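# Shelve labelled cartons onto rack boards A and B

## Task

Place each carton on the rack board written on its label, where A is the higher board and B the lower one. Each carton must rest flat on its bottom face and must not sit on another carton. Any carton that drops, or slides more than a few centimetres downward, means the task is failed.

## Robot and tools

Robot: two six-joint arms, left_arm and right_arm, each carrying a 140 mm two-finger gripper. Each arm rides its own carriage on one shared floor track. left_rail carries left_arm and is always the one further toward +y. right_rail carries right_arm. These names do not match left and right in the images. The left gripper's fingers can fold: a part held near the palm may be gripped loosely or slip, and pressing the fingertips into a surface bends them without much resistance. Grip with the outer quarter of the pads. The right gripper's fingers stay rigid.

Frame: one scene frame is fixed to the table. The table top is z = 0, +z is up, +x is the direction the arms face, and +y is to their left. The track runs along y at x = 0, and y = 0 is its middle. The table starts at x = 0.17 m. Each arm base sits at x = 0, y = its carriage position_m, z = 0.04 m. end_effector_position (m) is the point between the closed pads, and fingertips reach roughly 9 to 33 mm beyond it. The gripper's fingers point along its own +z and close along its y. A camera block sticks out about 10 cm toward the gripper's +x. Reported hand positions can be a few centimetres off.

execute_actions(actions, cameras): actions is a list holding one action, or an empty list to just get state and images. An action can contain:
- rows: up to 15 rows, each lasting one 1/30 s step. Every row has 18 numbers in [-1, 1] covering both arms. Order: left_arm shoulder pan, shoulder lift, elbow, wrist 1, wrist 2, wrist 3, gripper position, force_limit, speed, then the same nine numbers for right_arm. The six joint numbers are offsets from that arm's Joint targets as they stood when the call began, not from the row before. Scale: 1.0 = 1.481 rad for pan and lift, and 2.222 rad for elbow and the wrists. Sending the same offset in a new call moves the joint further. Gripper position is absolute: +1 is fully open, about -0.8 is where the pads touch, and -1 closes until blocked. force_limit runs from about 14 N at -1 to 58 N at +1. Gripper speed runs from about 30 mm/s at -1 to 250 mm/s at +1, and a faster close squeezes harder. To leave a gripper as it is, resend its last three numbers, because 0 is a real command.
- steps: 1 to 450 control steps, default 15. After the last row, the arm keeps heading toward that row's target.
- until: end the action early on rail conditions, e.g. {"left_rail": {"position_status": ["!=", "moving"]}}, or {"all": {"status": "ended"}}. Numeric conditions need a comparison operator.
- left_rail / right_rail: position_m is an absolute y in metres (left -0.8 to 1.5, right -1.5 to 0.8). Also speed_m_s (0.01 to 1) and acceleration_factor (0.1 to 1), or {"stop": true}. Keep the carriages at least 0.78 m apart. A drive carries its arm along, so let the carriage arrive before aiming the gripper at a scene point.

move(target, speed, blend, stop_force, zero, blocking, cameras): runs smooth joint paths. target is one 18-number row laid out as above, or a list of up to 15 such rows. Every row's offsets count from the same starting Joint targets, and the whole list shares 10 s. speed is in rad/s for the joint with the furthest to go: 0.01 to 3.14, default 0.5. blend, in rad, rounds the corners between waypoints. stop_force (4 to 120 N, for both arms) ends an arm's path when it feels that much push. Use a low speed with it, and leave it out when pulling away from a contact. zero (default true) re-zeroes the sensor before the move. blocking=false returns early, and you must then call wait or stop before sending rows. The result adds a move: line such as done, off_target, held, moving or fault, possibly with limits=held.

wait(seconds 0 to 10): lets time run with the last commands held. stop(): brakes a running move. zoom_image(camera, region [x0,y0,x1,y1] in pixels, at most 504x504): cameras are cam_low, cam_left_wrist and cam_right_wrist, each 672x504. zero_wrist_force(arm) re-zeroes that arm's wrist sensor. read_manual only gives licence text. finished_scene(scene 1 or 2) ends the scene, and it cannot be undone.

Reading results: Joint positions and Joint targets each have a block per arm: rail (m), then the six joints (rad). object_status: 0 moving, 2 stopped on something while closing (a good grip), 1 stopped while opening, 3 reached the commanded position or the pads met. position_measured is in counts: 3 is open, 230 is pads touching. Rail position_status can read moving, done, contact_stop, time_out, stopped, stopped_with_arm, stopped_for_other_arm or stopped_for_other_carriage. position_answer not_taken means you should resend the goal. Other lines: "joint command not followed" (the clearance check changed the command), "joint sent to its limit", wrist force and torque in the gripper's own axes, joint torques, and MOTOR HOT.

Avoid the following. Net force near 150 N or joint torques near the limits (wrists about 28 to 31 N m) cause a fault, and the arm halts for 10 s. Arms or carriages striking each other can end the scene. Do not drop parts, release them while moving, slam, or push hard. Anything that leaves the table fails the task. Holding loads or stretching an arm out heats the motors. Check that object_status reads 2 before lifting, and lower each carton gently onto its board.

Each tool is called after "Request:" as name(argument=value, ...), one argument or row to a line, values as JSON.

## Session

Scene 1 done. Now scene 2.

Request:
execute_actions(
  actions=[],
)

Scene clock: 0.00 s.
left_arm: end_effector_position=(+0.3563, +0.7786, +0.5790) position_measured=3 object_status=3 end_effector_quat_wxyz=(+0.000, +0.000, +1.000, +0.000) | right_arm: end_effector_position=(+0.3563, -0.6214, +0.5790) position_measured=3 object_status=3 end_effector_quat_wxyz=(+0.000, +0.000, +1.000, +0.000)
Joint positions: left_arm=[0.7 -0.281 -2.157 1.821 -1.235 -1.571 -0.28] | right_arm=[-0.7 -0.281 -2.157 1.821 -1.235 -1.571 -0.28]
Joint velocities: within noise
Joint torques (N m): no reading
Wrist force (N): no reading
Wrist torque (N m): no reading
Wrist force, peak (N): no reading
Joint targets: left_arm=[0.700 -0.280 -2.157 1.821 -1.235 -1.571 -0.280] | right_arm=[-0.700 -0.281 -2.157 1.821 -1.235 -1.571 -0.280]
Tool commands: left_gripper/position=+1.0 left_gripper/force_limit=+1.0 left_gripper/speed=+1.0 right_gripper/position=+1.0 right_gripper/force_limit=+1.0 right_gripper/speed=+1.0
left_rail: position_m=0.700 position_status=done
right_rail: position_m=-0.700 position_status=done

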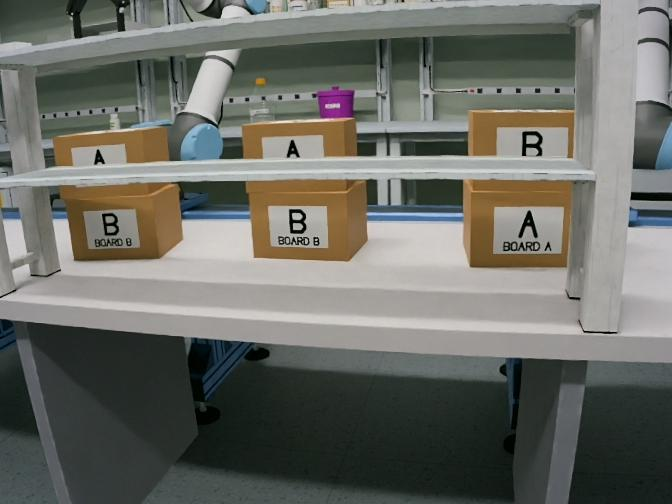

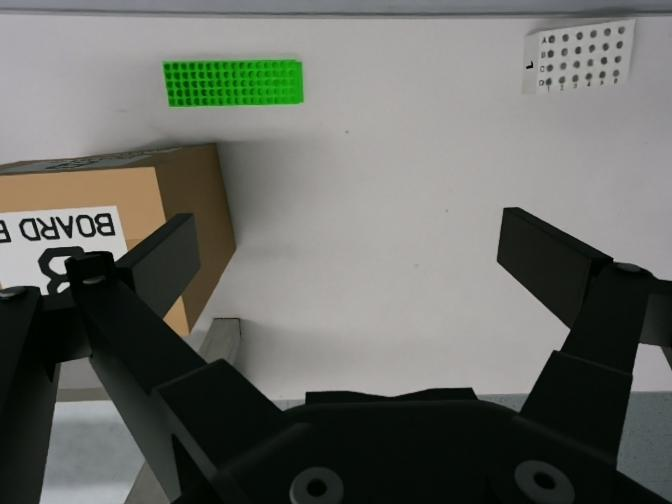

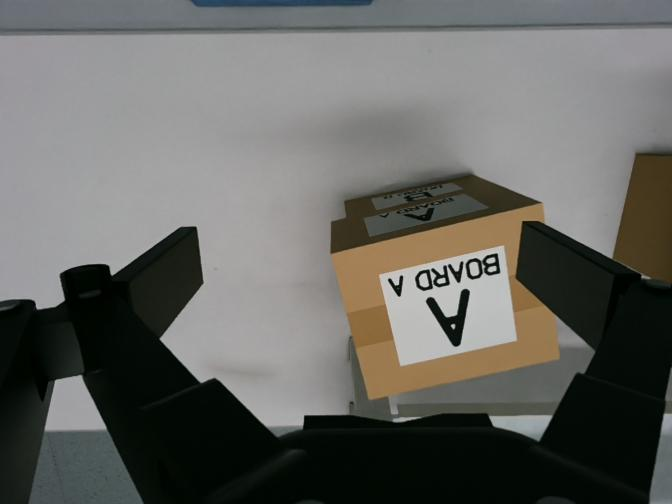

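Request:
move(
  target=[0.946, 0.395679, -0.819532, -0.150765, 0, 0, -1, 1, 0, 0.189737, -0.035111, 0.144014, 0.586679, 0.9, -0.581, -0.286, 1, 0],
  speed=1.0,
  cameras=["cam_low"],
)

Scene clock: 115.27 s.
left_arm: end_effector_position=(-0.0085, +1.0827, +1.5244) position_measured=233 object_status=3 end_effector_quat_wxyz=(+0.645, -0.456, +0.541, +0.288) | right_arm: end_effector_position=(+0.3466, -0.2159, +0.6317) position_measured=165 object_status=3 end_effector_quat_wxyz=(+0.150, +0.150, +0.691, +0.691)
Joint positions: left_arm=[0.7 1.121 -1.571 0 -1.57 -1.571 -0.28] | right_arm=[-0.7 0.001 -2.209 2.141 0.068 0.429 -1.571]
Joint velocities: within noise
Joint torques (N m): left_arm=[15.67 16.7 -14.58 -6.18 -0.09 -0.02] | right_arm=[11 -4.28 -34.16 1.91 3.7 -2]
Wrist force (N): left_arm=[-0.1 1.2 0.2] | right_arm=[0.7 0.7 0.5]
Wrist torque (N m): left_arm=[0.19 0.31 -0.13] | right_arm=[0.38 -0.35 0.00]
Wrist force, peak (N): left_arm=[-1.5 1.8 -3.7] | right_arm=[0.1 -3.9 -1.5]
Joint targets: left_arm=[0.700 1.121 -1.571 0.000 -1.570 -1.571 -0.280] | right_arm=[-0.700 0.001 -2.209 2.141 0.069 0.429 -1.571]
left_rail: position_m=0.700 position_status=done
right_rail: position_m=-0.700 position_status=done
move: done
Images, in order (width x height): cam_low 672x504.

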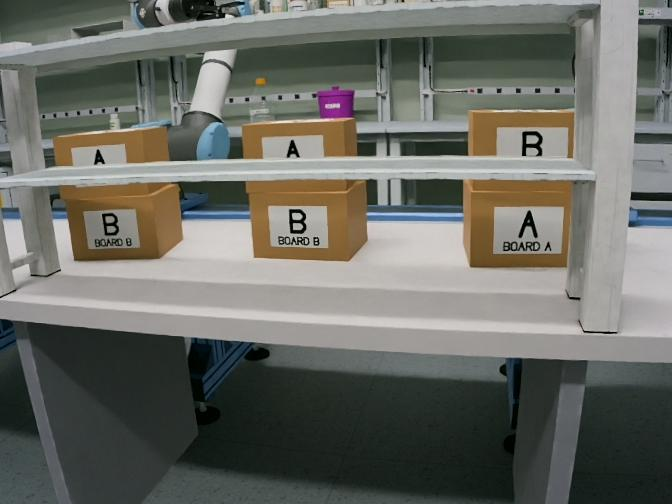

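Request:
move(
  target=[0.945, 0, 0, 0, 0.157066, 0.832583, -1, 1, 0, 0, 0, 0, 0, 0.356886, 0, -0.286, 1, 0],
  speed=1.0,
  cameras=[],
)

Request:
move(
  target=[0.419987, 0.431465, -0.963546, -0.738074, 0, 0, -1, 1, 0, 0, 0, 0, 0, 0, 0, -0.286, 1, 0],
  speed=1.0,
  cameras=["cam_left_wrist", "cam_right_wrist"],
)

Scene clock: 125.50 s.
left_arm: end_effector_position=(-0.4296, +0.6501, +1.5245) position_measured=233 object_status=3 end_effector_quat_wxyz=(-0.427, -0.428, +0.563, +0.563) | right_arm: end_effector_position=(+0.5251, -0.4091, +0.6316) position_measured=165 object_status=3 end_effector_quat_wxyz=(+0.405, +0.405, +0.580, +0.579)
Joint positions: left_arm=[0.7 2.52 -1.571 0 -1.57 -1.222 1.569] | right_arm=[-0.7 0.001 -2.209 2.141 0.069 1.222 -1.571]
Joint velocities: within noise
Joint torques (N m): left_arm=[13.62 -17.11 -8.45 -5.29 2.16 2.66] | right_arm=[9.59 -4.22 -45.15 -1.15 3.32 -1.98]
Wrist force (N): left_arm=[0.1 -0.4 -0.1] | right_arm=[0.8 1.3 0.5]
Wrist torque (N m): left_arm=[-0.04 0.08 -0.31] | right_arm=[0.45 -0.36 -0.02]
Wrist force, peak (N): left_arm=[1.8 0.2 -1.3] | right_arm=[0.8 1.3 0.9]
Joint targets: left_arm=[0.700 2.521 -1.571 0.000 -1.570 -1.222 1.569] | right_arm=[-0.700 0.001 -2.209 2.141 0.069 1.222 -1.571]
left_rail: position_m=0.700 position_status=done
right_rail: position_m=-0.700 position_status=done
move: done
No camera images: "cameras" was empty.

Scene clock: 128.50 s.
left_arm: end_effector_position=(+0.5252, +0.4100, +0.6324) position_measured=233 object_status=3 end_effector_quat_wxyz=(+0.406, -0.406, +0.579, -0.579) | right_arm: end_effector_position=(+0.5251, -0.4091, +0.6316) position_measured=165 object_status=3 end_effector_quat_wxyz=(+0.405, +0.405, +0.580, +0.579)
Joint positions: left_arm=[0.7 3.143 -0.932 -2.141 -3.21 -1.222 1.569] | right_arm=[-0.7 0.001 -2.209 2.141 0.069 1.222 -1.571]
Joint velocities: within noise
Joint torques (N m): left_arm=[12.62 15.41 42.61 0.27 -1.51 1.77] | right_arm=[7.45 -0.73 -49.49 -2.26 3.25 -1.98]
Wrist force (N): left_arm=[-1.3 1.4 0.3] | right_arm=[0.5 1.4 0.7]
Wrist torque (N m): left_arm=[-0.05 0.31 0.35] | right_arm=[0.48 -0.28 -0.02]
Wrist force, peak (N): left_arm=[-1.7 10.1 -2.1] | right_arm=[0.8 1.5 0.6]
Joint targets: left_arm=[0.700 3.143 -0.932 -2.141 -3.210 -1.222 1.569] | right_arm=[-0.700 0.001 -2.209 2.141 0.069 1.222 -1.571]
left_rail: position_m=0.700 position_status=done
right_rail: position_m=-0.700 position_status=done
move: done
camera_calibration:
cam_left_wrist: T_world_to_cam=[[-0.0159052, 0.00689565, -0.99985, 0.646855], [0.00290199, 0.999972, 0.00685033, -0.41969], [0.999869, -0.0027926, -0.0159248, -0.331092], [0, 0, 0, 1]] pos_world=[0.342556, 0.414294, 0.644361]
cam_right_wrist: T_world_to_cam=[[-0.00395358, -0.0248401, 0.999684, -0.632491], [0.0343007, -0.999107, -0.0246901, -0.409428], [0.999404, 0.0341922, 0.00480208, -0.337758], [0, 0, 0, 1]] pos_world=[0.3491, -0.413225, 0.623805]
Images, in order (width x height): cam_left_wrist 672x504, cam_right_wrist 672x504.

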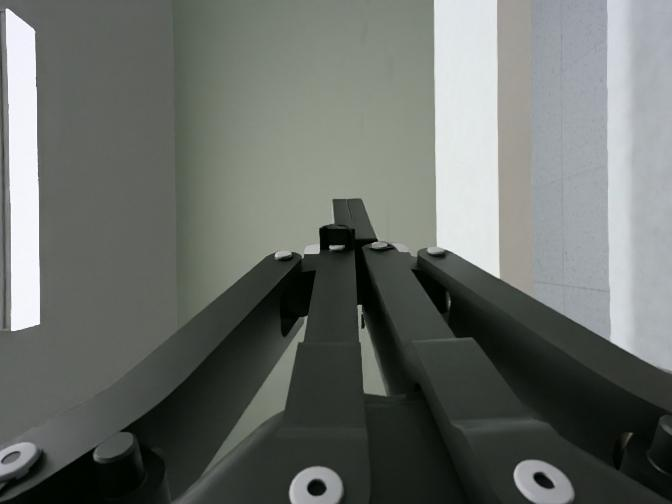

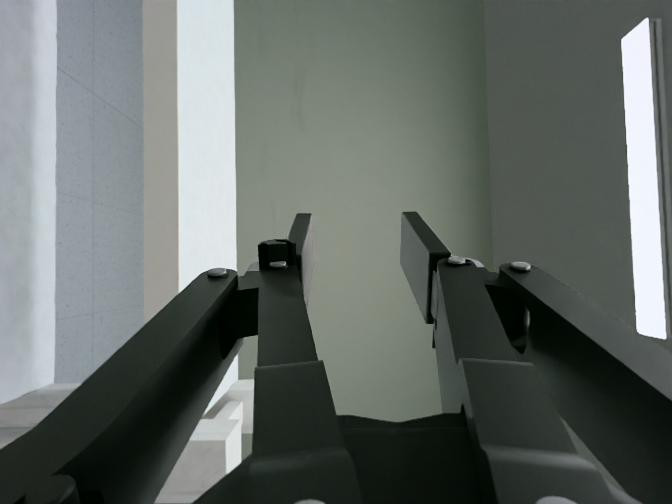

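Request:
zoom_image(
  camera="cam_low",
  region=[30, 100, 390, 280],
)

Request:
zoom_image(
  camera="cam_low",
  region=[430, 90, 650, 290],
)

This scene's latest camera images include none from cam_low. They are from: cam_left_wrist, cam_right_wrist. cam_low's image comes with the result of a call that names it in "cameras".

This scene's latest camera images include none from cam_low. They are from: cam_left_wrist, cam_right_wrist. cam_low's image comes with the result of a call that names it in "cameras".

Request:
execute_actions(
  actions=[
    {"left_rail": {"position_m": 0.5, "speed_m_s": 0.2, "acceleration_factor": 0.5}, "right_rail": {"position_m": -0.5, "speed_m_s": 0.2, "acceleration_factor": 0.5}, "steps": 100, "until": {"all": {"status": "ended"}}},
  ],
  cameras=[],
)

Request:
move(
  target=[
    [0, -0.009725, -0.101966, 0.108448, 0, 0, -1, 1, 0, 0, 0.009725, 0.101966, -0.108448, 0, 0, -0.286, 1, 0],
    [0, -0.092964, -0.197776, 0.259738, 0, 0, -1, 1, 0, 0, 0.092964, 0.197776, -0.259738, 0, 0, -0.286, 1, 0],
  ],
  speed=0.35,
  blend=0.05,
  stop_force=20,
)

Scene clock: 145.33 s.
left_arm: end_effector_position=(+0.5251, +0.2101, +0.6322) position_measured=233 object_status=3 end_effector_quat_wxyz=(+0.406, -0.406, +0.579, -0.579) end_effector_velocity=(-0.001, +0.000, +0.000) end_effector_angular_velocity=(+0.001, -0.001, +0.001) | right_arm: end_effector_position=(+0.5251, -0.2092, +0.6316) position_measured=165 object_status=3 end_effector_quat_wxyz=(+0.405, +0.405, +0.580, +0.579) end_effector_velocity=(+0.000, +0.001, +0.001) end_effector_angular_velocity=(+0.000, -0.001, +0.000)
Joint positions: left_arm=[0.5 3.143 -0.932 -2.141 -3.21 -1.222 1.569] | right_arm=[-0.5 0.001 -2.209 2.141 0.069 1.222 -1.571]
Joint velocities: left_arm=[-0.001 0 0.001 0 0 -0.001 0.001] | right_arm=[0.001 0.001 -0.001 0 -0.001 0.001 0]
Joint torques (N m): left_arm=[10.19 15.45 50.36 1.32 1.96 1.64] | right_arm=[4.59 3.48 -50.61 -3.31 3.07 -1.89]
Wrist force (N): left_arm=[-1.1 1.4 0.0] | right_arm=[0.8 1.1 0.9]
Wrist torque (N m): left_arm=[-0.06 0.26 0.35] | right_arm=[0.43 -0.36 -0.02]
Wrist force, peak (N): left_arm=[-2.4 1.3 -0.5] | right_arm=[1.2 1.4 0.8]
Joint targets: left_arm=[0.500 3.143 -0.932 -2.141 -3.210 -1.222 1.569] | right_arm=[-0.500 0.001 -2.209 2.141 0.069 1.222 -1.571]
Tool commands: left_gripper/position=-1.0 left_gripper/force_limit=+1.0 left_gripper/speed=+0.0 right_gripper/position=-0.286 right_gripper/force_limit=+1.0 right_gripper/speed=+0.0
left_rail: position_m=0.500 speed_m_s=0.20 position_status=done
right_rail: position_m=-0.500 speed_m_s=0.20 position_status=done
No camera images: "cameras" was empty.

Scene clock: 148.13 s.
left_arm: end_effector_position=(+0.5252, +0.2100, +0.3602) position_measured=233 object_status=3 end_effector_quat_wxyz=(+0.406, -0.406, +0.579, -0.579) | right_arm: end_effector_position=(+0.5249, -0.2091, +0.3596) position_measured=165 object_status=3 end_effector_quat_wxyz=(+0.405, +0.405, +0.580, +0.579)
Joint positions: left_arm=[0.5 3.143 -1.069 -2.58 -2.633 -1.222 1.569] | right_arm=[-0.5 0.001 -2.071 2.58 -0.509 1.222 -1.571]
Joint velocities: within noise
Joint torques (N m): left_arm=[10.49 -20.32 37.17 6.24 1.54 1.1] | right_arm=[3.88 13.4 -31.15 -6.92 2.51 -1.85]
Wrist force (N): left_arm=[-0.9 1.8 0.0] | right_arm=[0.6 1.1 1.2]
Wrist torque (N m): left_arm=[0.03 0.25 0.37] | right_arm=[0.49 -0.27 0.03]
Wrist force, peak (N): left_arm=[-0.9 3.2 0.2] | right_arm=[0.9 3.2 0.2]
Joint targets: left_arm=[0.500 3.143 -1.069 -2.580 -2.633 -1.222 1.569] | right_arm=[-0.500 0.001 -2.071 2.580 -0.509 1.222 -1.571]
left_rail: position_m=0.500 speed_m_s=0.20 position_status=done
right_rail: position_m=-0.500 speed_m_s=0.20 position_status=done
move: done
camera_calibration:
cam_left_wrist: T_world_to_cam=[[-0.0162051, 0.00689172, -0.999845, 0.376179], [0.00290399, 0.999972, 0.00684554, -0.21783], [0.999864, -0.00279261, -0.0162247, -0.335973], [0, 0, 0, 1]] pos_world=[0.342656, 0.214294, 0.37216]
cam_right_wrist: T_world_to_cam=[[-0.00395358, -0.0248401, 0.999684, -0.35561], [0.0343007, -0.999107, -0.0246901, -0.216315], [0.999404, 0.0341922, 0.00480208, -0.343091], [0, 0, 0, 1]] pos_world=[0.3489, -0.213225, 0.351805]

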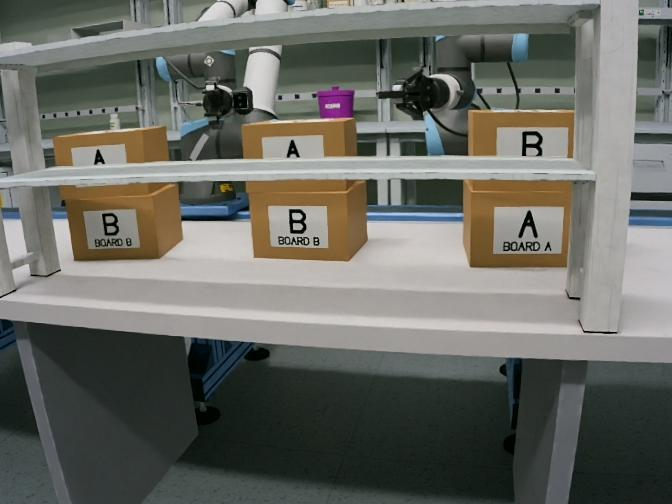

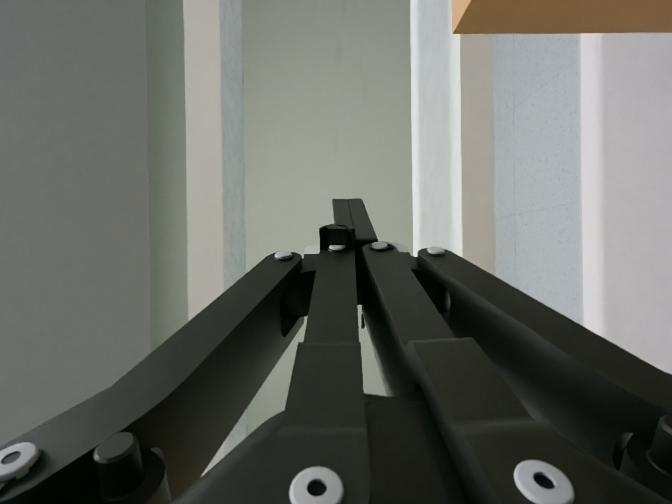

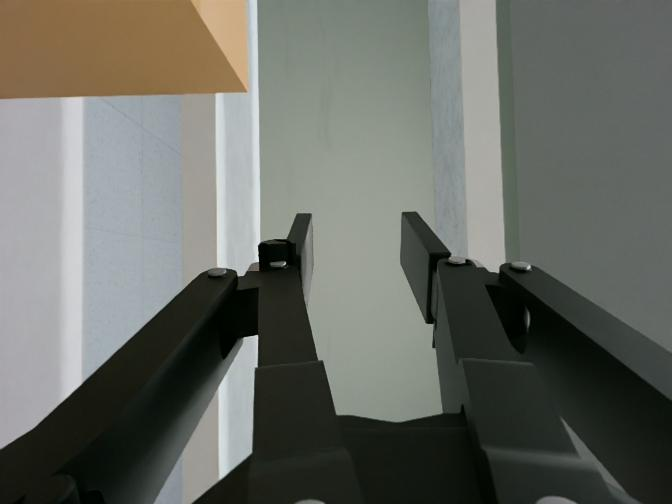

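Request:
move(
  target=[0, -0.106163, -0.071542, 0.142302, 0, 0, -1, 1, 0, 0, 0.106163, 0.071542, -0.142302, 0, 0, -0.286, 1, 0],
  speed=0.3,
  stop_force=20,
  cameras=["cam_left_wrist", "cam_right_wrist"],
)

Scene clock: 159.97 s.
left_arm: end_effector_position=(+0.5018, +0.2100, +0.2582) position_measured=233 object_status=3 end_effector_quat_wxyz=(+0.406, -0.406, +0.579, -0.579) | right_arm: end_effector_position=(+0.5014, -0.2092, +0.2576) position_measured=165 object_status=3 end_effector_quat_wxyz=(+0.405, +0.405, +0.580, +0.579)
Joint positions: left_arm=[0.5 3.143 -1.227 -2.739 -2.317 -1.222 1.569] | right_arm=[-0.5 0.001 -1.914 2.739 -0.825 1.222 -1.571]
Joint velocities: within noise
Joint torques (N m): left_arm=[9.78 -14.76 27.7 6.52 1.59 0.5] | right_arm=[1.73 9.98 -23.25 -6.7 2.53 -1.8]
Wrist force (N): left_arm=[-1.1 1.7 -0.1] | right_arm=[0.5 1.0 0.7]
Wrist torque (N m): left_arm=[0.01 0.28 0.38] | right_arm=[0.43 -0.27 0.00]
Wrist force, peak (N): left_arm=[-1.0 2.6 -0.3] | right_arm=[0.8 2.4 0.7]
Joint targets: left_arm=[0.500 3.143 -1.227 -2.739 -2.317 -1.222 1.569] | right_arm=[-0.500 0.001 -1.914 2.739 -0.825 1.222 -1.571]
left_rail: position_m=0.500 speed_m_s=0.20 position_status=done
right_rail: position_m=-0.500 speed_m_s=0.20 position_status=done
move: done
camera_calibration:
cam_left_wrist: T_world_to_cam=[[-0.0162051, 0.00689172, -0.999845, 0.273813], [0.00290399, 0.999972, 0.00684554, -0.217064], [0.999864, -0.00279261, -0.0162247, -0.314131], [0, 0, 0, 1]] pos_world=[0.319156, 0.214294, 0.27016]
cam_right_wrist: T_world_to_cam=[[-0.00395358, -0.0248401, 0.999684, -0.253736], [0.0343007, -0.999107, -0.0246901, -0.218024], [0.999404, 0.0341922, 0.00480208, -0.319015], [0, 0, 0, 1]] pos_world=[0.3253, -0.213225, 0.249805]
Images, in order (width x height): cam_left_wrist 672x504, cam_right_wrist 672x504.

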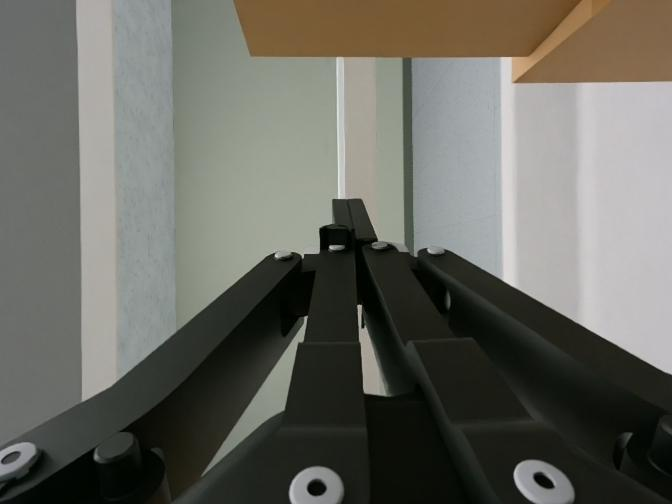

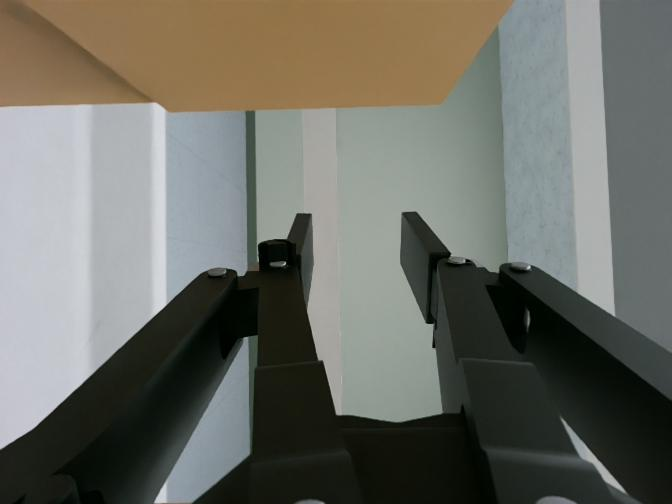

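Request:
execute_actions(
  actions=[
    {"left_rail": {"position_m": 0.575, "speed_m_s": 0.15, "acceleration_factor": 0.5}, "right_rail": {"position_m": -0.575, "speed_m_s": 0.15, "acceleration_factor": 0.5}, "steps": 100, "until": {"all": {"status": "ended"}}},
  ],
  cameras=[],
)

Request:
move(
  target=[0, 0, 0, 0, 0.157111, 0, -1, 1, 0, 0, 0, 0, 0, -0.157111, 0, -0.286, 1, 0],
  speed=0.3,
  stop_force=20,
  cameras=["cam_low", "cam_left_wrist", "cam_right_wrist"],
)

Scene clock: 237.47 s.
left_arm: end_effector_position=(+0.5018, +0.2849, +0.2582) position_measured=233 object_status=3 end_effector_quat_wxyz=(+0.406, -0.406, +0.579, -0.579) end_effector_velocity=(+0.000, +0.001, +0.001) end_effector_angular_velocity=(+0.000, -0.001, +0.000) | right_arm: end_effector_position=(+0.5014, -0.2841, +0.2576) position_measured=165 object_status=3 end_effector_quat_wxyz=(+0.405, +0.405, +0.580, +0.579) end_effector_velocity=(+0.000, -0.001, +0.000) end_effector_angular_velocity=(-0.001, -0.001, +0.000)
Joint positions: left_arm=[0.575 3.143 -1.227 -2.739 -2.317 -1.222 1.569] | right_arm=[-0.575 0.001 -1.914 2.739 -0.825 1.222 -1.571]
Joint velocities: left_arm=[0.001 0 0 0 0.001 0 0] | right_arm=[-0.001 0 0 0 0 0 -0.001]
Joint torques (N m): left_arm=[7.59 -14.83 34.3 4.17 1.55 -0.46] | right_arm=[2 8.22 -30.37 -4.9 1.63 -1.87]
Wrist force (N): left_arm=[-0.7 1.8 0.1] | right_arm=[0.4 0.7 0.7]
Wrist torque (N m): left_arm=[0.04 0.20 0.37] | right_arm=[0.36 -0.24 0.00]
Wrist force, peak (N): left_arm=[-1.4 1.9 -0.1] | right_arm=[1.8 1.2 1.1]
Joint targets: left_arm=[0.575 3.143 -1.227 -2.739 -2.317 -1.222 1.569] | right_arm=[-0.575 0.001 -1.914 2.739 -0.825 1.222 -1.571]
Tool commands: left_gripper/position=-1.0 left_gripper/force_limit=+1.0 left_gripper/speed=+0.0 right_gripper/position=-0.286 right_gripper/force_limit=+1.0 right_gripper/speed=+0.0
left_rail: position_m=0.575 speed_m_s=0.15 position_status=done
right_rail: position_m=-0.575 speed_m_s=0.15 position_status=done
No camera images: "cameras" was empty.

Scene clock: 239.70 s.
left_arm: end_effector_position=(+0.4427, +0.1825, +0.2582) position_measured=233 object_status=3 end_effector_quat_wxyz=(+0.299, -0.299, +0.640, -0.641) | right_arm: end_effector_position=(+0.4422, -0.1818, +0.2576) position_measured=165 object_status=3 end_effector_quat_wxyz=(+0.299, +0.299, +0.641, +0.641)
Joint positions: left_arm=[0.575 3.143 -1.227 -2.739 -2.317 -0.873 1.569] | right_arm=[-0.575 0.001 -1.914 2.739 -0.825 0.873 -1.571]
Joint velocities: within noise
Joint torques (N m): left_arm=[4.8 -10 36.65 2.82 2.36 -0.75] | right_arm=[-1.27 6.19 -33.73 -2.96 -3.01 -1.75]
Wrist force (N): left_arm=[-1.0 1.7 0.3] | right_arm=[0.4 0.7 0.7]
Wrist torque (N m): left_arm=[0.03 0.27 0.37] | right_arm=[0.35 -0.28 0.01]
Wrist force, peak (N): left_arm=[-2.7 1.7 0.4] | right_arm=[-1.7 1.2 0.7]
Joint targets: left_arm=[0.575 3.143 -1.227 -2.739 -2.317 -0.873 1.569] | right_arm=[-0.575 0.001 -1.914 2.739 -0.825 0.873 -1.571]
left_rail: position_m=0.575 speed_m_s=0.15 position_status=done
right_rail: position_m=-0.575 speed_m_s=0.15 position_status=done
move: done
camera_calibration:
cam_left_wrist: T_world_to_cam=[[-0.0128963, 0.0122418, -0.999842, 0.270587], [0.344708, 0.938684, 0.00704687, -0.329546], [0.938621, -0.344562, -0.0163254, -0.165761], [0, 0, 0, 1]] pos_world=[0.272674, 0.248912, 0.270161]
cam_right_wrist: T_world_to_cam=[[0.00485632, -0.0248789, 0.999679, -0.25719], [0.373957, -0.927112, -0.0248896, -0.3257], [0.927433, 0.373958, 0.00480127, -0.167303], [0, 0, 0, 1]] pos_world=[0.278209, -0.245795, 0.249804]

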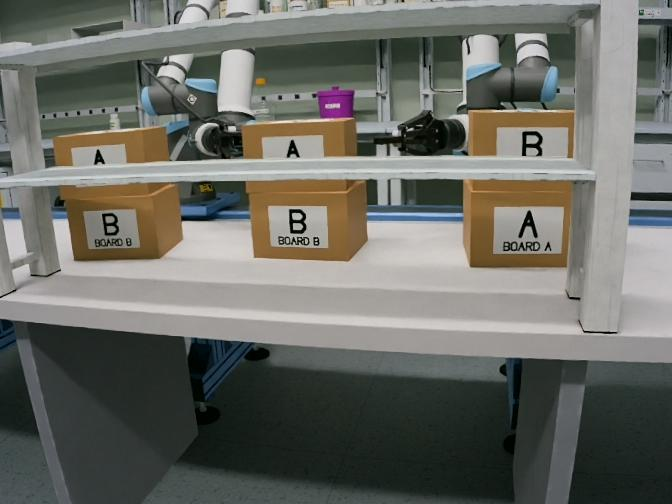

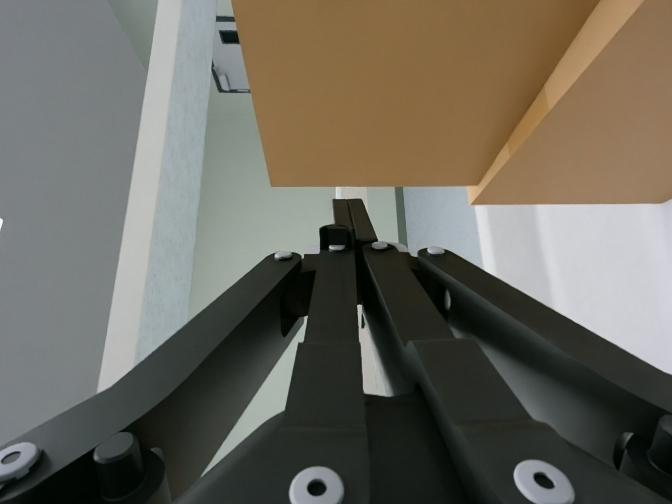

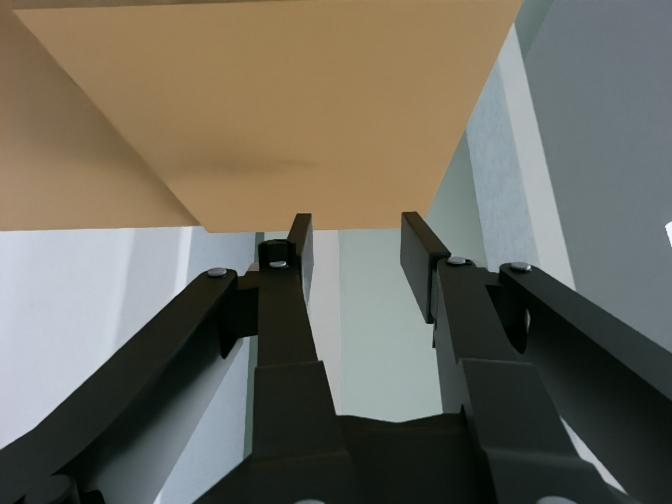

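Request:
move(
  target=[0, -0.004563, -0.007990, 0.011032, 0, 0, -1, 1, 0, 0, 0.004563, 0.007990, -0.011032, 0, 0, -0.286, 1, 0],
  speed=0.1,
  cameras=[],
)

Request:
execute_actions(
  actions=[
    {"left_rail": {"position_m": 0.542, "speed_m_s": 0.05, "acceleration_factor": 0.3}, "right_rail": {"position_m": -0.567, "speed_m_s": 0.05, "acceleration_factor": 0.3}, "steps": 100, "until": {"all": {"status": "ended"}}},
  ],
  cameras=["cam_left_wrist", "cam_right_wrist"],
)

Scene clock: 286.10 s.
left_arm: end_effector_position=(+0.4363, +0.1825, +0.2502) position_measured=233 object_status=3 end_effector_quat_wxyz=(+0.299, -0.299, +0.640, -0.641) | right_arm: end_effector_position=(+0.4357, -0.1818, +0.2497) position_measured=165 object_status=3 end_effector_quat_wxyz=(+0.299, +0.299, +0.641, +0.641)
Joint positions: left_arm=[0.575 3.143 -1.233 -2.757 -2.292 -0.873 1.569] | right_arm=[-0.575 0.001 -1.907 2.757 -0.849 0.873 -1.571]
Joint velocities: within noise
Joint torques (N m): left_arm=[1.41 -16.01 24.4 6.15 1.8 -1.17] | right_arm=[-1.66 11.3 -20.65 -6.28 -2.67 -1.61]
Wrist force (N): left_arm=[-1.0 1.7 0.2] | right_arm=[0.7 0.5 0.6]
Wrist torque (N m): left_arm=[0.02 0.27 0.37] | right_arm=[0.30 -0.33 0.02]
Wrist force, peak (N): left_arm=[-1.1 1.9 0.4] | right_arm=[0.4 0.7 0.9]
Joint targets: left_arm=[0.575 3.143 -1.233 -2.757 -2.292 -0.873 1.569] | right_arm=[-0.575 0.001 -1.907 2.757 -0.849 0.873 -1.571]
left_rail: position_m=0.575 speed_m_s=0.15 position_status=done
right_rail: position_m=-0.575 speed_m_s=0.15 position_status=done
move: done
No camera images: "cameras" was empty.

Scene clock: 287.23 s.
left_arm: end_effector_position=(+0.4362, +0.1495, +0.2502) position_measured=233 object_status=3 end_effector_quat_wxyz=(+0.299, -0.299, +0.640, -0.641) | right_arm: end_effector_position=(+0.4357, -0.1737, +0.2496) position_measured=165 object_status=3 end_effector_quat_wxyz=(+0.299, +0.299, +0.641, +0.641)
Joint positions: left_arm=[0.542 3.143 -1.233 -2.757 -2.292 -0.873 1.569] | right_arm=[-0.567 0.001 -1.907 2.757 -0.849 0.873 -1.571]
Joint velocities: within noise
Joint torques (N m): left_arm=[3.19 -15.71 27.04 5.71 1.75 -1.2] | right_arm=[-0.71 10.67 -23.26 -5.83 -2.56 -1.62]
Wrist force (N): left_arm=[-0.7 1.8 0.1] | right_arm=[0.4 0.7 0.4]
Wrist torque (N m): left_arm=[0.04 0.20 0.36] | right_arm=[0.32 -0.25 0.02]
Wrist force, peak (N): left_arm=[-1.3 1.7 0.2] | right_arm=[0.9 0.5 0.9]
Joint targets: left_arm=[0.542 3.143 -1.233 -2.757 -2.292 -0.873 1.569] | right_arm=[-0.567 0.001 -1.907 2.757 -0.849 0.873 -1.571]
Tool commands: left_gripper/position=-1.0 left_gripper/force_limit=+1.0 left_gripper/speed=+0.0 right_gripper/position=-0.286 right_gripper/force_limit=+1.0 right_gripper/speed=+0.0
left_rail: position_m=0.542 speed_m_s=0.05 position_status=done
right_rail: position_m=-0.567 speed_m_s=0.05 position_status=done
camera_calibration:
cam_left_wrist: T_world_to_cam=[[-0.0128022, 0.0122081, -0.999844, 0.26289], [0.344707, 0.938684, 0.00704767, -0.296367], [0.938623, -0.344563, -0.0162254, -0.171153], [0, 0, 0, 1]] pos_world=[0.266174, 0.216012, 0.262161]
cam_right_wrist: T_world_to_cam=[[0.00485632, -0.0248789, 0.999679, -0.248962], [0.373957, -0.927112, -0.0248896, -0.316052], [0.927433, 0.373958, 0.00480127, -0.164228], [0, 0, 0, 1]] pos_world=[0.271709, -0.237795, 0.241804]
Images, in order (width x height): cam_left_wrist 672x504, cam_right_wrist 672x504.

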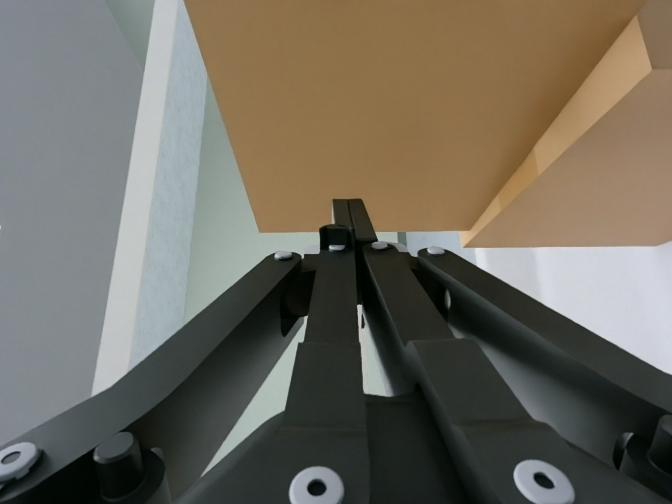

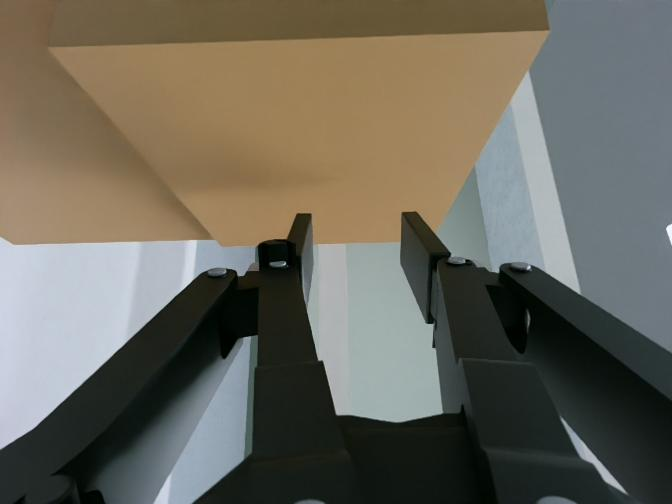

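Request:
execute_actions(
  actions=[],
  cameras=["cam_low"],
)

Scene clock: 326.77 s.
left_arm: end_effector_position=(+0.4362, +0.1495, +0.2502) position_measured=233 object_status=3 end_effector_quat_wxyz=(+0.299, -0.299, +0.640, -0.641) | right_arm: end_effector_position=(+0.4357, -0.1737, +0.2496) position_measured=165 object_status=3 end_effector_quat_wxyz=(+0.299, +0.299, +0.641, +0.641)
Joint positions: left_arm=[0.542 3.143 -1.233 -2.757 -2.292 -0.873 1.569] | right_arm=[-0.567 0.001 -1.907 2.757 -0.849 0.873 -1.571]
Joint velocities: within noise
Joint torques (N m): left_arm=[1.5 -17.94 32.7 3.9 1.4 -0.92] | right_arm=[-3.62 10.1 -28.15 -4.52 -2.32 -1.65]
Wrist force (N): left_arm=[-1.0 1.6 0.1] | right_arm=[0.3 0.6 0.5]
Wrist torque (N m): left_arm=[0.00 0.27 0.37] | right_arm=[0.32 -0.22 0.02]
Wrist force, peak (N): left_arm=[-1.1 2.0 0.1] | right_arm=[0.5 0.8 0.5]
Joint targets: left_arm=[0.542 3.143 -1.233 -2.757 -2.292 -0.873 1.569] | right_arm=[-0.567 0.001 -1.907 2.757 -0.849 0.873 -1.571]
Tool commands: left_gripper/position=-1.0 left_gripper/force_limit=+1.0 left_gripper/speed=+0.0 right_gripper/position=-0.286 right_gripper/force_limit=+1.0 right_gripper/speed=+0.0
left_rail: position_m=0.542 speed_m_s=0.05 position_status=done
right_rail: position_m=-0.567 speed_m_s=0.05 position_status=done
Images, in order (width x height): cam_low 672x504.

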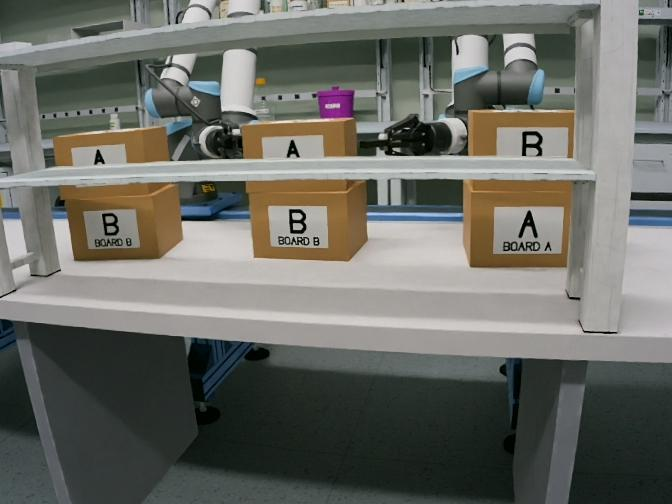

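Request:
execute_actions(
  actions=[
    {"left_rail": {"position_m": 0.533, "speed_m_s": 0.02, "acceleration_factor": 0.2}, "right_rail": {"position_m": -0.558, "speed_m_s": 0.02, "acceleration_factor": 0.2}, "steps": 60, "until": {"all": {"status": "ended"}}},
  ],
  cameras=[],
)

Scene clock: 333.53 s.
left_arm: end_effector_position=(+0.4362, +0.1405, +0.2502) position_measured=233 object_status=3 end_effector_quat_wxyz=(+0.299, -0.299, +0.640, -0.641) | right_arm: end_effector_position=(+0.4357, -0.1647, +0.2496) position_measured=165 object_status=3 end_effector_quat_wxyz=(+0.299, +0.299, +0.641, +0.641)
Joint positions: left_arm=[0.533 3.143 -1.233 -2.757 -2.292 -0.873 1.569] | right_arm=[-0.558 0.001 -1.907 2.757 -0.849 0.873 -1.571]
Joint velocities: within noise
Joint torques (N m): left_arm=[0.18 -16.27 37.92 2.04 1.5 -1.33] | right_arm=[-4.93 9.02 -35.12 -3.06 -1.91 -1.56]
Wrist force (N): left_arm=[-0.9 1.6 0.4] | right_arm=[0.3 0.7 0.6]
Wrist torque (N m): left_arm=[-0.01 0.25 0.37] | right_arm=[0.34 -0.23 0.02]
Wrist force, peak (N): left_arm=[-1.6 1.7 0.1] | right_arm=[0.5 0.9 1.0]
Joint targets: left_arm=[0.533 3.143 -1.233 -2.757 -2.292 -0.873 1.569] | right_arm=[-0.558 0.001 -1.907 2.757 -0.849 0.873 -1.571]
Tool commands: left_gripper/position=-1.0 left_gripper/force_limit=+1.0 left_gripper/speed=+0.0 right_gripper/position=-0.286 right_gripper/force_limit=+1.0 right_gripper/speed=+0.0
left_rail: position_m=0.533 speed_m_s=0.02 position_status=done
right_rail: position_m=-0.558 speed_m_s=0.02 position_status=done
No camera images: "cameras" was empty.

Request:
execute_actions(
  actions=[
    {"left_rail": {"position_m": 0.530}, "right_rail": {"position_m": -0.555}, "steps": 40, "until": {"all": {"status": "ended"}}},
  ],
  cameras=[],
)

Request:
execute_actions(
  actions=[
    {"left_rail": {"position_m": 0.528}, "right_rail": {"position_m": -0.553}, "steps": 40, "until": {"all": {"status": "ended"}}},
  ],
  cameras=[],
)

Scene clock: 338.53 s.
left_arm: end_effector_position=(+0.4362, +0.1374, +0.2502) position_measured=233 object_status=3 end_effector_quat_wxyz=(+0.299, -0.299, +0.640, -0.641) | right_arm: end_effector_position=(+0.4357, -0.1617, +0.2497) position_measured=165 object_status=3 end_effector_quat_wxyz=(+0.299, +0.299, +0.641, +0.641)
Joint positions: left_arm=[0.53 3.143 -1.233 -2.757 -2.292 -0.873 1.569] | right_arm=[-0.555 0.001 -1.907 2.757 -0.849 0.873 -1.571]
Joint velocities: within noise
Joint torques (N m): left_arm=[-1.67 -15.27 45.07 0.49 0.53 -0.91] | right_arm=[-6.87 8.38 -35.96 -1.58 -1.8 -1.74]
Wrist force (N): left_arm=[-1.0 1.6 0.2] | right_arm=[0.3 0.6 0.6]
Wrist torque (N m): left_arm=[-0.02 0.28 0.37] | right_arm=[0.33 -0.23 0.02]
Wrist force, peak (N): left_arm=[-1.0 2.0 0.3] | right_arm=[0.6 0.7 0.8]
Joint targets: left_arm=[0.530 3.143 -1.233 -2.757 -2.292 -0.873 1.569] | right_arm=[-0.555 0.001 -1.907 2.757 -0.849 0.873 -1.571]
Tool commands: left_gripper/position=-1.0 left_gripper/force_limit=+1.0 left_gripper/speed=+0.0 right_gripper/position=-0.286 right_gripper/force_limit=+1.0 right_gripper/speed=+0.0
left_rail: position_m=0.530 speed_m_s=0.02 position_status=done
right_rail: position_m=-0.555 speed_m_s=0.02 position_status=done
No camera images: "cameras" was empty.

Scene clock: 339.00 s.
left_arm: end_effector_position=(+0.4362, +0.1354, +0.2502) position_measured=233 object_status=3 end_effector_quat_wxyz=(+0.299, -0.299, +0.640, -0.641) | right_arm: end_effector_position=(+0.4357, -0.1597, +0.2497) position_measured=165 object_status=3 end_effector_quat_wxyz=(+0.299, +0.299, +0.641, +0.641)
Joint positions: left_arm=[0.528 3.143 -1.233 -2.757 -2.292 -0.873 1.569] | right_arm=[-0.553 0.001 -1.907 2.757 -0.849 0.873 -1.571]
Joint velocities: within noise
Joint torques (N m): left_arm=[-2.46 -13.41 43.88 0.84 0.72 -0.64] | right_arm=[-5.51 8.41 -35.88 -1.21 -1.76 -1.57]
Wrist force (N): left_arm=[-1.2 1.6 0.3] | right_arm=[0.3 0.4 0.7]
Wrist torque (N m): left_arm=[-0.03 0.31 0.36] | right_arm=[0.29 -0.24 0.02]
Wrist force, peak (N): left_arm=[-0.9 2.0 0.1] | right_arm=[0.5 0.7 0.7]
Joint targets: left_arm=[0.528 3.143 -1.233 -2.757 -2.292 -0.873 1.569] | right_arm=[-0.553 0.001 -1.907 2.757 -0.849 0.873 -1.571]
Tool commands: left_gripper/position=-1.0 left_gripper/force_limit=+1.0 left_gripper/speed=+0.0 right_gripper/position=-0.286 right_gripper/force_limit=+1.0 right_gripper/speed=+0.0
left_rail: position_m=0.528 speed_m_s=0.02 position_status=done
right_rail: position_m=-0.553 speed_m_s=0.02 position_status=done
No camera images: "cameras" was empty.

Request:
execute_actions(
  actions=[
    {"left_rail": {"position_m": 0.526}, "right_rail": {"position_m": -0.551}, "steps": 40, "until": {"all": {"status": "ended"}}},
  ],
  cameras=[],
)

Request:
execute_actions(
  actions=[
    {"left_rail": {"position_m": 0.524}, "right_rail": {"position_m": -0.549}, "steps": 40, "until": {"all": {"status": "ended"}}},
  ],
  cameras=["cam_left_wrist", "cam_right_wrist"],
)

Scene clock: 345.47 s.
left_arm: end_effector_position=(+0.4363, +0.1335, +0.2502) position_measured=233 object_status=3 end_effector_quat_wxyz=(+0.299, -0.299, +0.640, -0.641) | right_arm: end_effector_position=(+0.4357, -0.1578, +0.2497) position_measured=165 object_status=3 end_effector_quat_wxyz=(+0.299, +0.299, +0.641, +0.641)
Joint positions: left_arm=[0.526 3.143 -1.233 -2.757 -2.292 -0.873 1.569] | right_arm=[-0.551 0.001 -1.907 2.757 -0.849 0.873 -1.571]
Joint velocities: within noise
Joint torques (N m): left_arm=[-4.06 -15.19 45.34 0.84 -0.15 -0.89] | right_arm=[-6.31 7.65 -35.43 0.31 -1.45 -1.44]
Wrist force (N): left_arm=[-0.9 1.7 0.1] | right_arm=[0.7 0.4 0.6]
Wrist torque (N m): left_arm=[0.00 0.25 0.37] | right_arm=[0.27 -0.32 0.02]
Wrist force, peak (N): left_arm=[-1.1 1.9 0.4] | right_arm=[0.4 0.7 1.0]
Joint targets: left_arm=[0.526 3.143 -1.233 -2.757 -2.292 -0.873 1.569] | right_arm=[-0.551 0.001 -1.907 2.757 -0.849 0.873 -1.571]
Tool commands: left_gripper/position=-1.0 left_gripper/force_limit=+1.0 left_gripper/speed=+0.0 right_gripper/position=-0.286 right_gripper/force_limit=+1.0 right_gripper/speed=+0.0
left_rail: position_m=0.526 speed_m_s=0.02 position_status=done
right_rail: position_m=-0.551 speed_m_s=0.02 position_status=done
No camera images: "cameras" was empty.

Scene clock: 345.93 s.
left_arm: end_effector_position=(+0.4363, +0.1314, +0.2502) position_measured=233 object_status=3 end_effector_quat_wxyz=(+0.299, -0.299, +0.640, -0.641) | right_arm: end_effector_position=(+0.4357, -0.1557, +0.2497) position_measured=165 object_status=3 end_effector_quat_wxyz=(+0.299, +0.299, +0.641, +0.641)
Joint positions: left_arm=[0.524 3.143 -1.233 -2.757 -2.292 -0.873 1.569] | right_arm=[-0.549 0.001 -1.907 2.757 -0.849 0.873 -1.571]
Joint velocities: within noise
Joint torques (N m): left_arm=[-5.31 -15.15 45.16 0.94 -0.2 -0.92] | right_arm=[-8.19 6.82 -35.09 0.3 -1.24 -1.49]
Wrist force (N): left_arm=[-1.0 1.8 0.3] | right_arm=[0.2 0.7 0.7]
Wrist torque (N m): left_arm=[0.03 0.28 0.37] | right_arm=[0.34 -0.22 0.02]
Wrist force, peak (N): left_arm=[-1.0 1.8 0.3] | right_arm=[0.5 0.4 0.9]
Joint targets: left_arm=[0.524 3.143 -1.233 -2.757 -2.292 -0.873 1.569] | right_arm=[-0.549 0.001 -1.907 2.757 -0.849 0.873 -1.571]
Tool commands: left_gripper/position=-1.0 left_gripper/force_limit=+1.0 left_gripper/speed=+0.0 right_gripper/position=-0.286 right_gripper/force_limit=+1.0 right_gripper/speed=+0.0
left_rail: position_m=0.524 speed_m_s=0.02 position_status=done
right_rail: position_m=-0.549 speed_m_s=0.02 position_status=done
camera_calibration:
cam_left_wrist: T_world_to_cam=[[-0.0128022, 0.0122081, -0.999844, 0.263111], [0.344707, 0.938684, 0.00704767, -0.279377], [0.938623, -0.344563, -0.0162254, -0.17739], [0, 0, 0, 1]] pos_world=[0.266174, 0.197912, 0.262161]
cam_right_wrist: T_world_to_cam=[[0.00485632, -0.0248789, 0.999679, -0.248612], [0.373957, -0.927112, -0.0248896, -0.299269], [0.927433, 0.373958, 0.00480127, -0.170997], [0, 0, 0, 1]] pos_world=[0.271709, -0.219695, 0.241904]
Images, in order (width x height): cam_left_wrist 672x504, cam_right_wrist 672x504.

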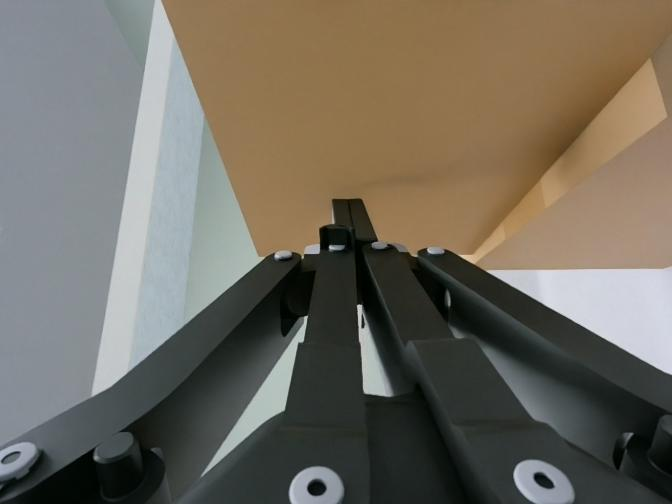

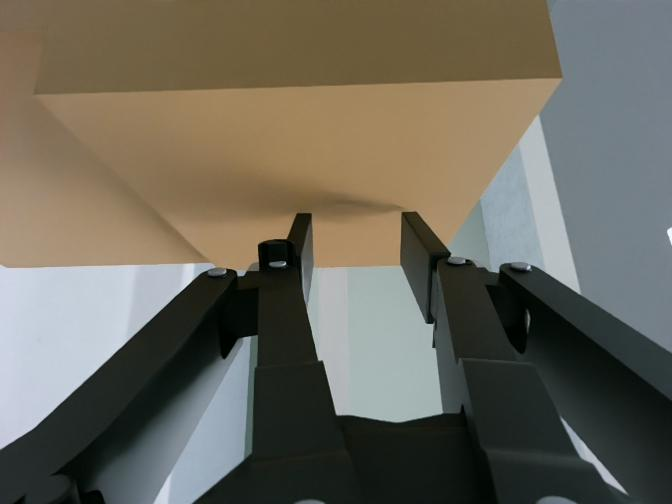

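Request:
execute_actions(
  actions=[
    {"left_rail": {"position_m": 0.522}, "right_rail": {"position_m": -0.547}, "steps": 40, "until": {"all": {"status": "ended"}}},
  ],
  cameras=[],
)

Request:
execute_actions(
  actions=[
    {"left_rail": {"position_m": 0.520}, "right_rail": {"position_m": -0.545}, "steps": 40, "until": {"all": {"status": "ended"}}},
  ],
  cameras=[],
)

Scene clock: 351.33 s.
left_arm: end_effector_position=(+0.4363, +0.1295, +0.2502) position_measured=233 object_status=3 end_effector_quat_wxyz=(+0.299, -0.299, +0.640, -0.641) | right_arm: end_effector_position=(+0.4357, -0.1538, +0.2497) position_measured=165 object_status=3 end_effector_quat_wxyz=(+0.299, +0.299, +0.641, +0.641)
Joint positions: left_arm=[0.522 3.143 -1.233 -2.757 -2.292 -0.873 1.569] | right_arm=[-0.547 0.001 -1.907 2.757 -0.849 0.873 -1.571]
Joint velocities: within noise
Joint torques (N m): left_arm=[-3.85 -14.68 44.42 0.78 -0.5 -0.93] | right_arm=[-7.28 6.42 -34.59 0.31 -0.71 -1.57]
Wrist force (N): left_arm=[-1.2 1.5 0.1] | right_arm=[-4.6 0.6 -3.8]
Wrist torque (N m): left_arm=[-0.04 0.32 0.37] | right_arm=[0.33 -0.30 -0.05]
Wrist force, peak (N): left_arm=[-1.1 2.0 0.3] | right_arm=[-5.2 0.4 -5.1]
Joint targets: left_arm=[0.522 3.143 -1.233 -2.757 -2.292 -0.873 1.569] | right_arm=[-0.547 0.001 -1.907 2.757 -0.849 0.873 -1.571]
Tool commands: left_gripper/position=-1.0 left_gripper/force_limit=+1.0 left_gripper/speed=+0.0 right_gripper/position=-0.286 right_gripper/force_limit=+1.0 right_gripper/speed=+0.0
left_rail: position_m=0.522 speed_m_s=0.02 position_status=done
right_rail: position_m=-0.547 speed_m_s=0.02 position_status=done
No camera images: "cameras" was empty.

Scene clock: 351.83 s.
left_arm: end_effector_position=(+0.4363, +0.1275, +0.2502) position_measured=233 object_status=3 end_effector_quat_wxyz=(+0.299, -0.300, +0.640, -0.641) | right_arm: end_effector_position=(+0.4357, -0.1518, +0.2497) position_measured=165 object_status=3 end_effector_quat_wxyz=(+0.299, +0.299, +0.641, +0.641)
Joint positions: left_arm=[0.52 3.143 -1.233 -2.757 -2.292 -0.873 1.569] | right_arm=[-0.545 0.001 -1.907 2.757 -0.849 0.873 -1.571]
Joint velocities: within noise
Joint torques (N m): left_arm=[-6.04 -15.89 44.83 0.39 4.61 -1.25] | right_arm=[-0.31 7.01 -34.51 0.24 -1.35 -1.57]
Wrist force (N): left_arm=[-20.0 -2.9 -21.2] | right_arm=[-20.6 3.9 -21.8]
Wrist torque (N m): left_arm=[0.10 -0.23 0.31] | right_arm=[0.41 -0.56 0.04]
Wrist force, peak (N): left_arm=[-20.0 -2.9 -21.2] | right_arm=[-20.6 3.9 -21.8]
Joint targets: left_arm=[0.520 3.143 -1.233 -2.757 -2.292 -0.873 1.569] | right_arm=[-0.545 0.001 -1.907 2.757 -0.849 0.873 -1.571]
Tool commands: left_gripper/position=-1.0 left_gripper/force_limit=+1.0 left_gripper/speed=+0.0 right_gripper/position=-0.286 right_gripper/force_limit=+1.0 right_gripper/speed=+0.0
left_rail: position_m=0.520 speed_m_s=0.02 position_status=done
right_rail: position_m=-0.545 speed_m_s=0.02 position_status=done
No camera images: "cameras" was empty.

Request:
execute_actions(
  actions=[
    {"left_rail": {"position_m": 0.5184}, "right_rail": {"position_m": -0.5434}, "steps": 40, "until": {"all": {"status": "ended"}}},
  ],
  cameras=[],
)

Scene clock: 360.17 s.
left_arm: end_effector_position=(+0.4363, +0.1259, +0.2502) position_measured=233 object_status=3 end_effector_quat_wxyz=(+0.299, -0.299, +0.640, -0.641) | right_arm: end_effector_position=(+0.4357, -0.1502, +0.2497) position_measured=165 object_status=3 end_effector_quat_wxyz=(+0.299, +0.299, +0.641, +0.641)
Joint positions: left_arm=[0.518 3.143 -1.233 -2.757 -2.292 -0.873 1.569] | right_arm=[-0.543 0.001 -1.907 2.757 -0.849 0.873 -1.571]
Joint velocities: within noise
Joint torques (N m): left_arm=[-13.93 -14.38 44.12 0.67 11.15 -1.01] | right_arm=[21.78 6.37 -34.76 0.17 -5.96 -1.34]
Wrist force (N): left_arm=[-43.9 -4.1 -41.9] | right_arm=[-42.7 5.2 -40.6]
Wrist torque (N m): left_arm=[0.21 -0.86 0.29] | right_arm=[0.49 -0.94 0.04]
Wrist force, peak (N): left_arm=[-43.9 -4.1 -41.9] | right_arm=[-42.7 5.2 -40.6]
Joint targets: left_arm=[0.518 3.143 -1.233 -2.757 -2.292 -0.873 1.569] | right_arm=[-0.543 0.001 -1.907 2.757 -0.849 0.873 -1.571]
Tool commands: left_gripper/position=-1.0 left_gripper/force_limit=+1.0 left_gripper/speed=+0.0 right_gripper/position=-0.286 right_gripper/force_limit=+1.0 right_gripper/speed=+0.0
left_rail: position_m=0.518 speed_m_s=0.02 position_status=done
right_rail: position_m=-0.543 speed_m_s=0.02 position_status=done
No camera images: "cameras" was empty.

Request:
move(
  target=[0, 0.027924, 0.008319, -0.026931, 0, 0, -1, 1, 0, 0, -0.027924, -0.008319, 0.026931, 0, 0, -0.286, 1, 0],
  speed=0.1,
  cameras=["cam_low"],
)

Scene clock: 382.93 s.
left_arm: end_effector_position=(+0.4375, +0.1259, +0.2646) position_measured=233 object_status=3 end_effector_quat_wxyz=(+0.299, -0.299, +0.640, -0.641) | right_arm: end_effector_position=(+0.4369, -0.1501, +0.2641) position_measured=165 object_status=3 end_effector_quat_wxyz=(+0.299, +0.299, +0.641, +0.641)
Joint positions: left_arm=[0.518 3.143 -1.192 -2.739 -2.352 -0.873 1.569] | right_arm=[-0.543 0.001 -1.948 2.739 -0.79 0.873 -1.571]
Joint velocities: within noise
Joint torques (N m): left_arm=[-38.73 27.37 53.24 0.87 11.43 -1.03] | right_arm=[20.9 -15.3 -44.14 -0.67 -12.3 -1.22]
Wrist force (N): left_arm=[-45.4 8.9 -35.6] | right_arm=[-45.1 -8.3 -34.9]
Wrist torque (N m): left_arm=[-0.17 -1.06 0.46] | right_arm=[0.75 -1.07 -0.20]
Wrist force, peak (N): left_arm=[-44.5 -5.2 -43.1] | right_arm=[-43.4 4.9 -41.3]
Joint targets: left_arm=[0.518 3.143 -1.192 -2.739 -2.352 -0.873 1.569] | right_arm=[-0.543 0.001 -1.948 2.739 -0.789 0.873 -1.571]
left_rail: position_m=0.518 speed_m_s=0.02 position_status=done
right_rail: position_m=-0.543 speed_m_s=0.02 position_status=done
move: done
Images, in order (width x height): cam_low 672x504.

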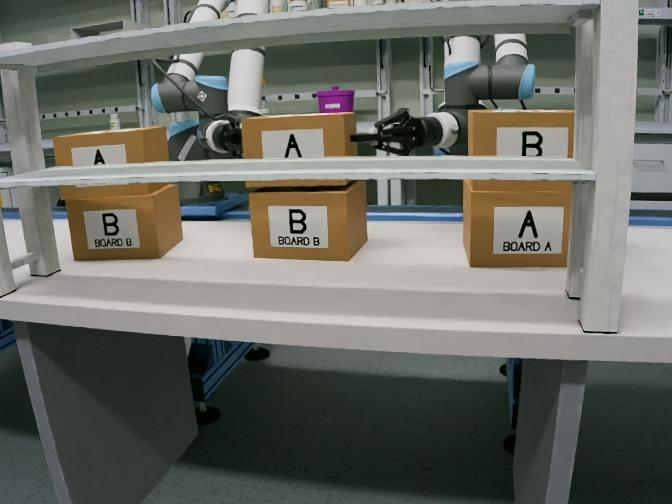

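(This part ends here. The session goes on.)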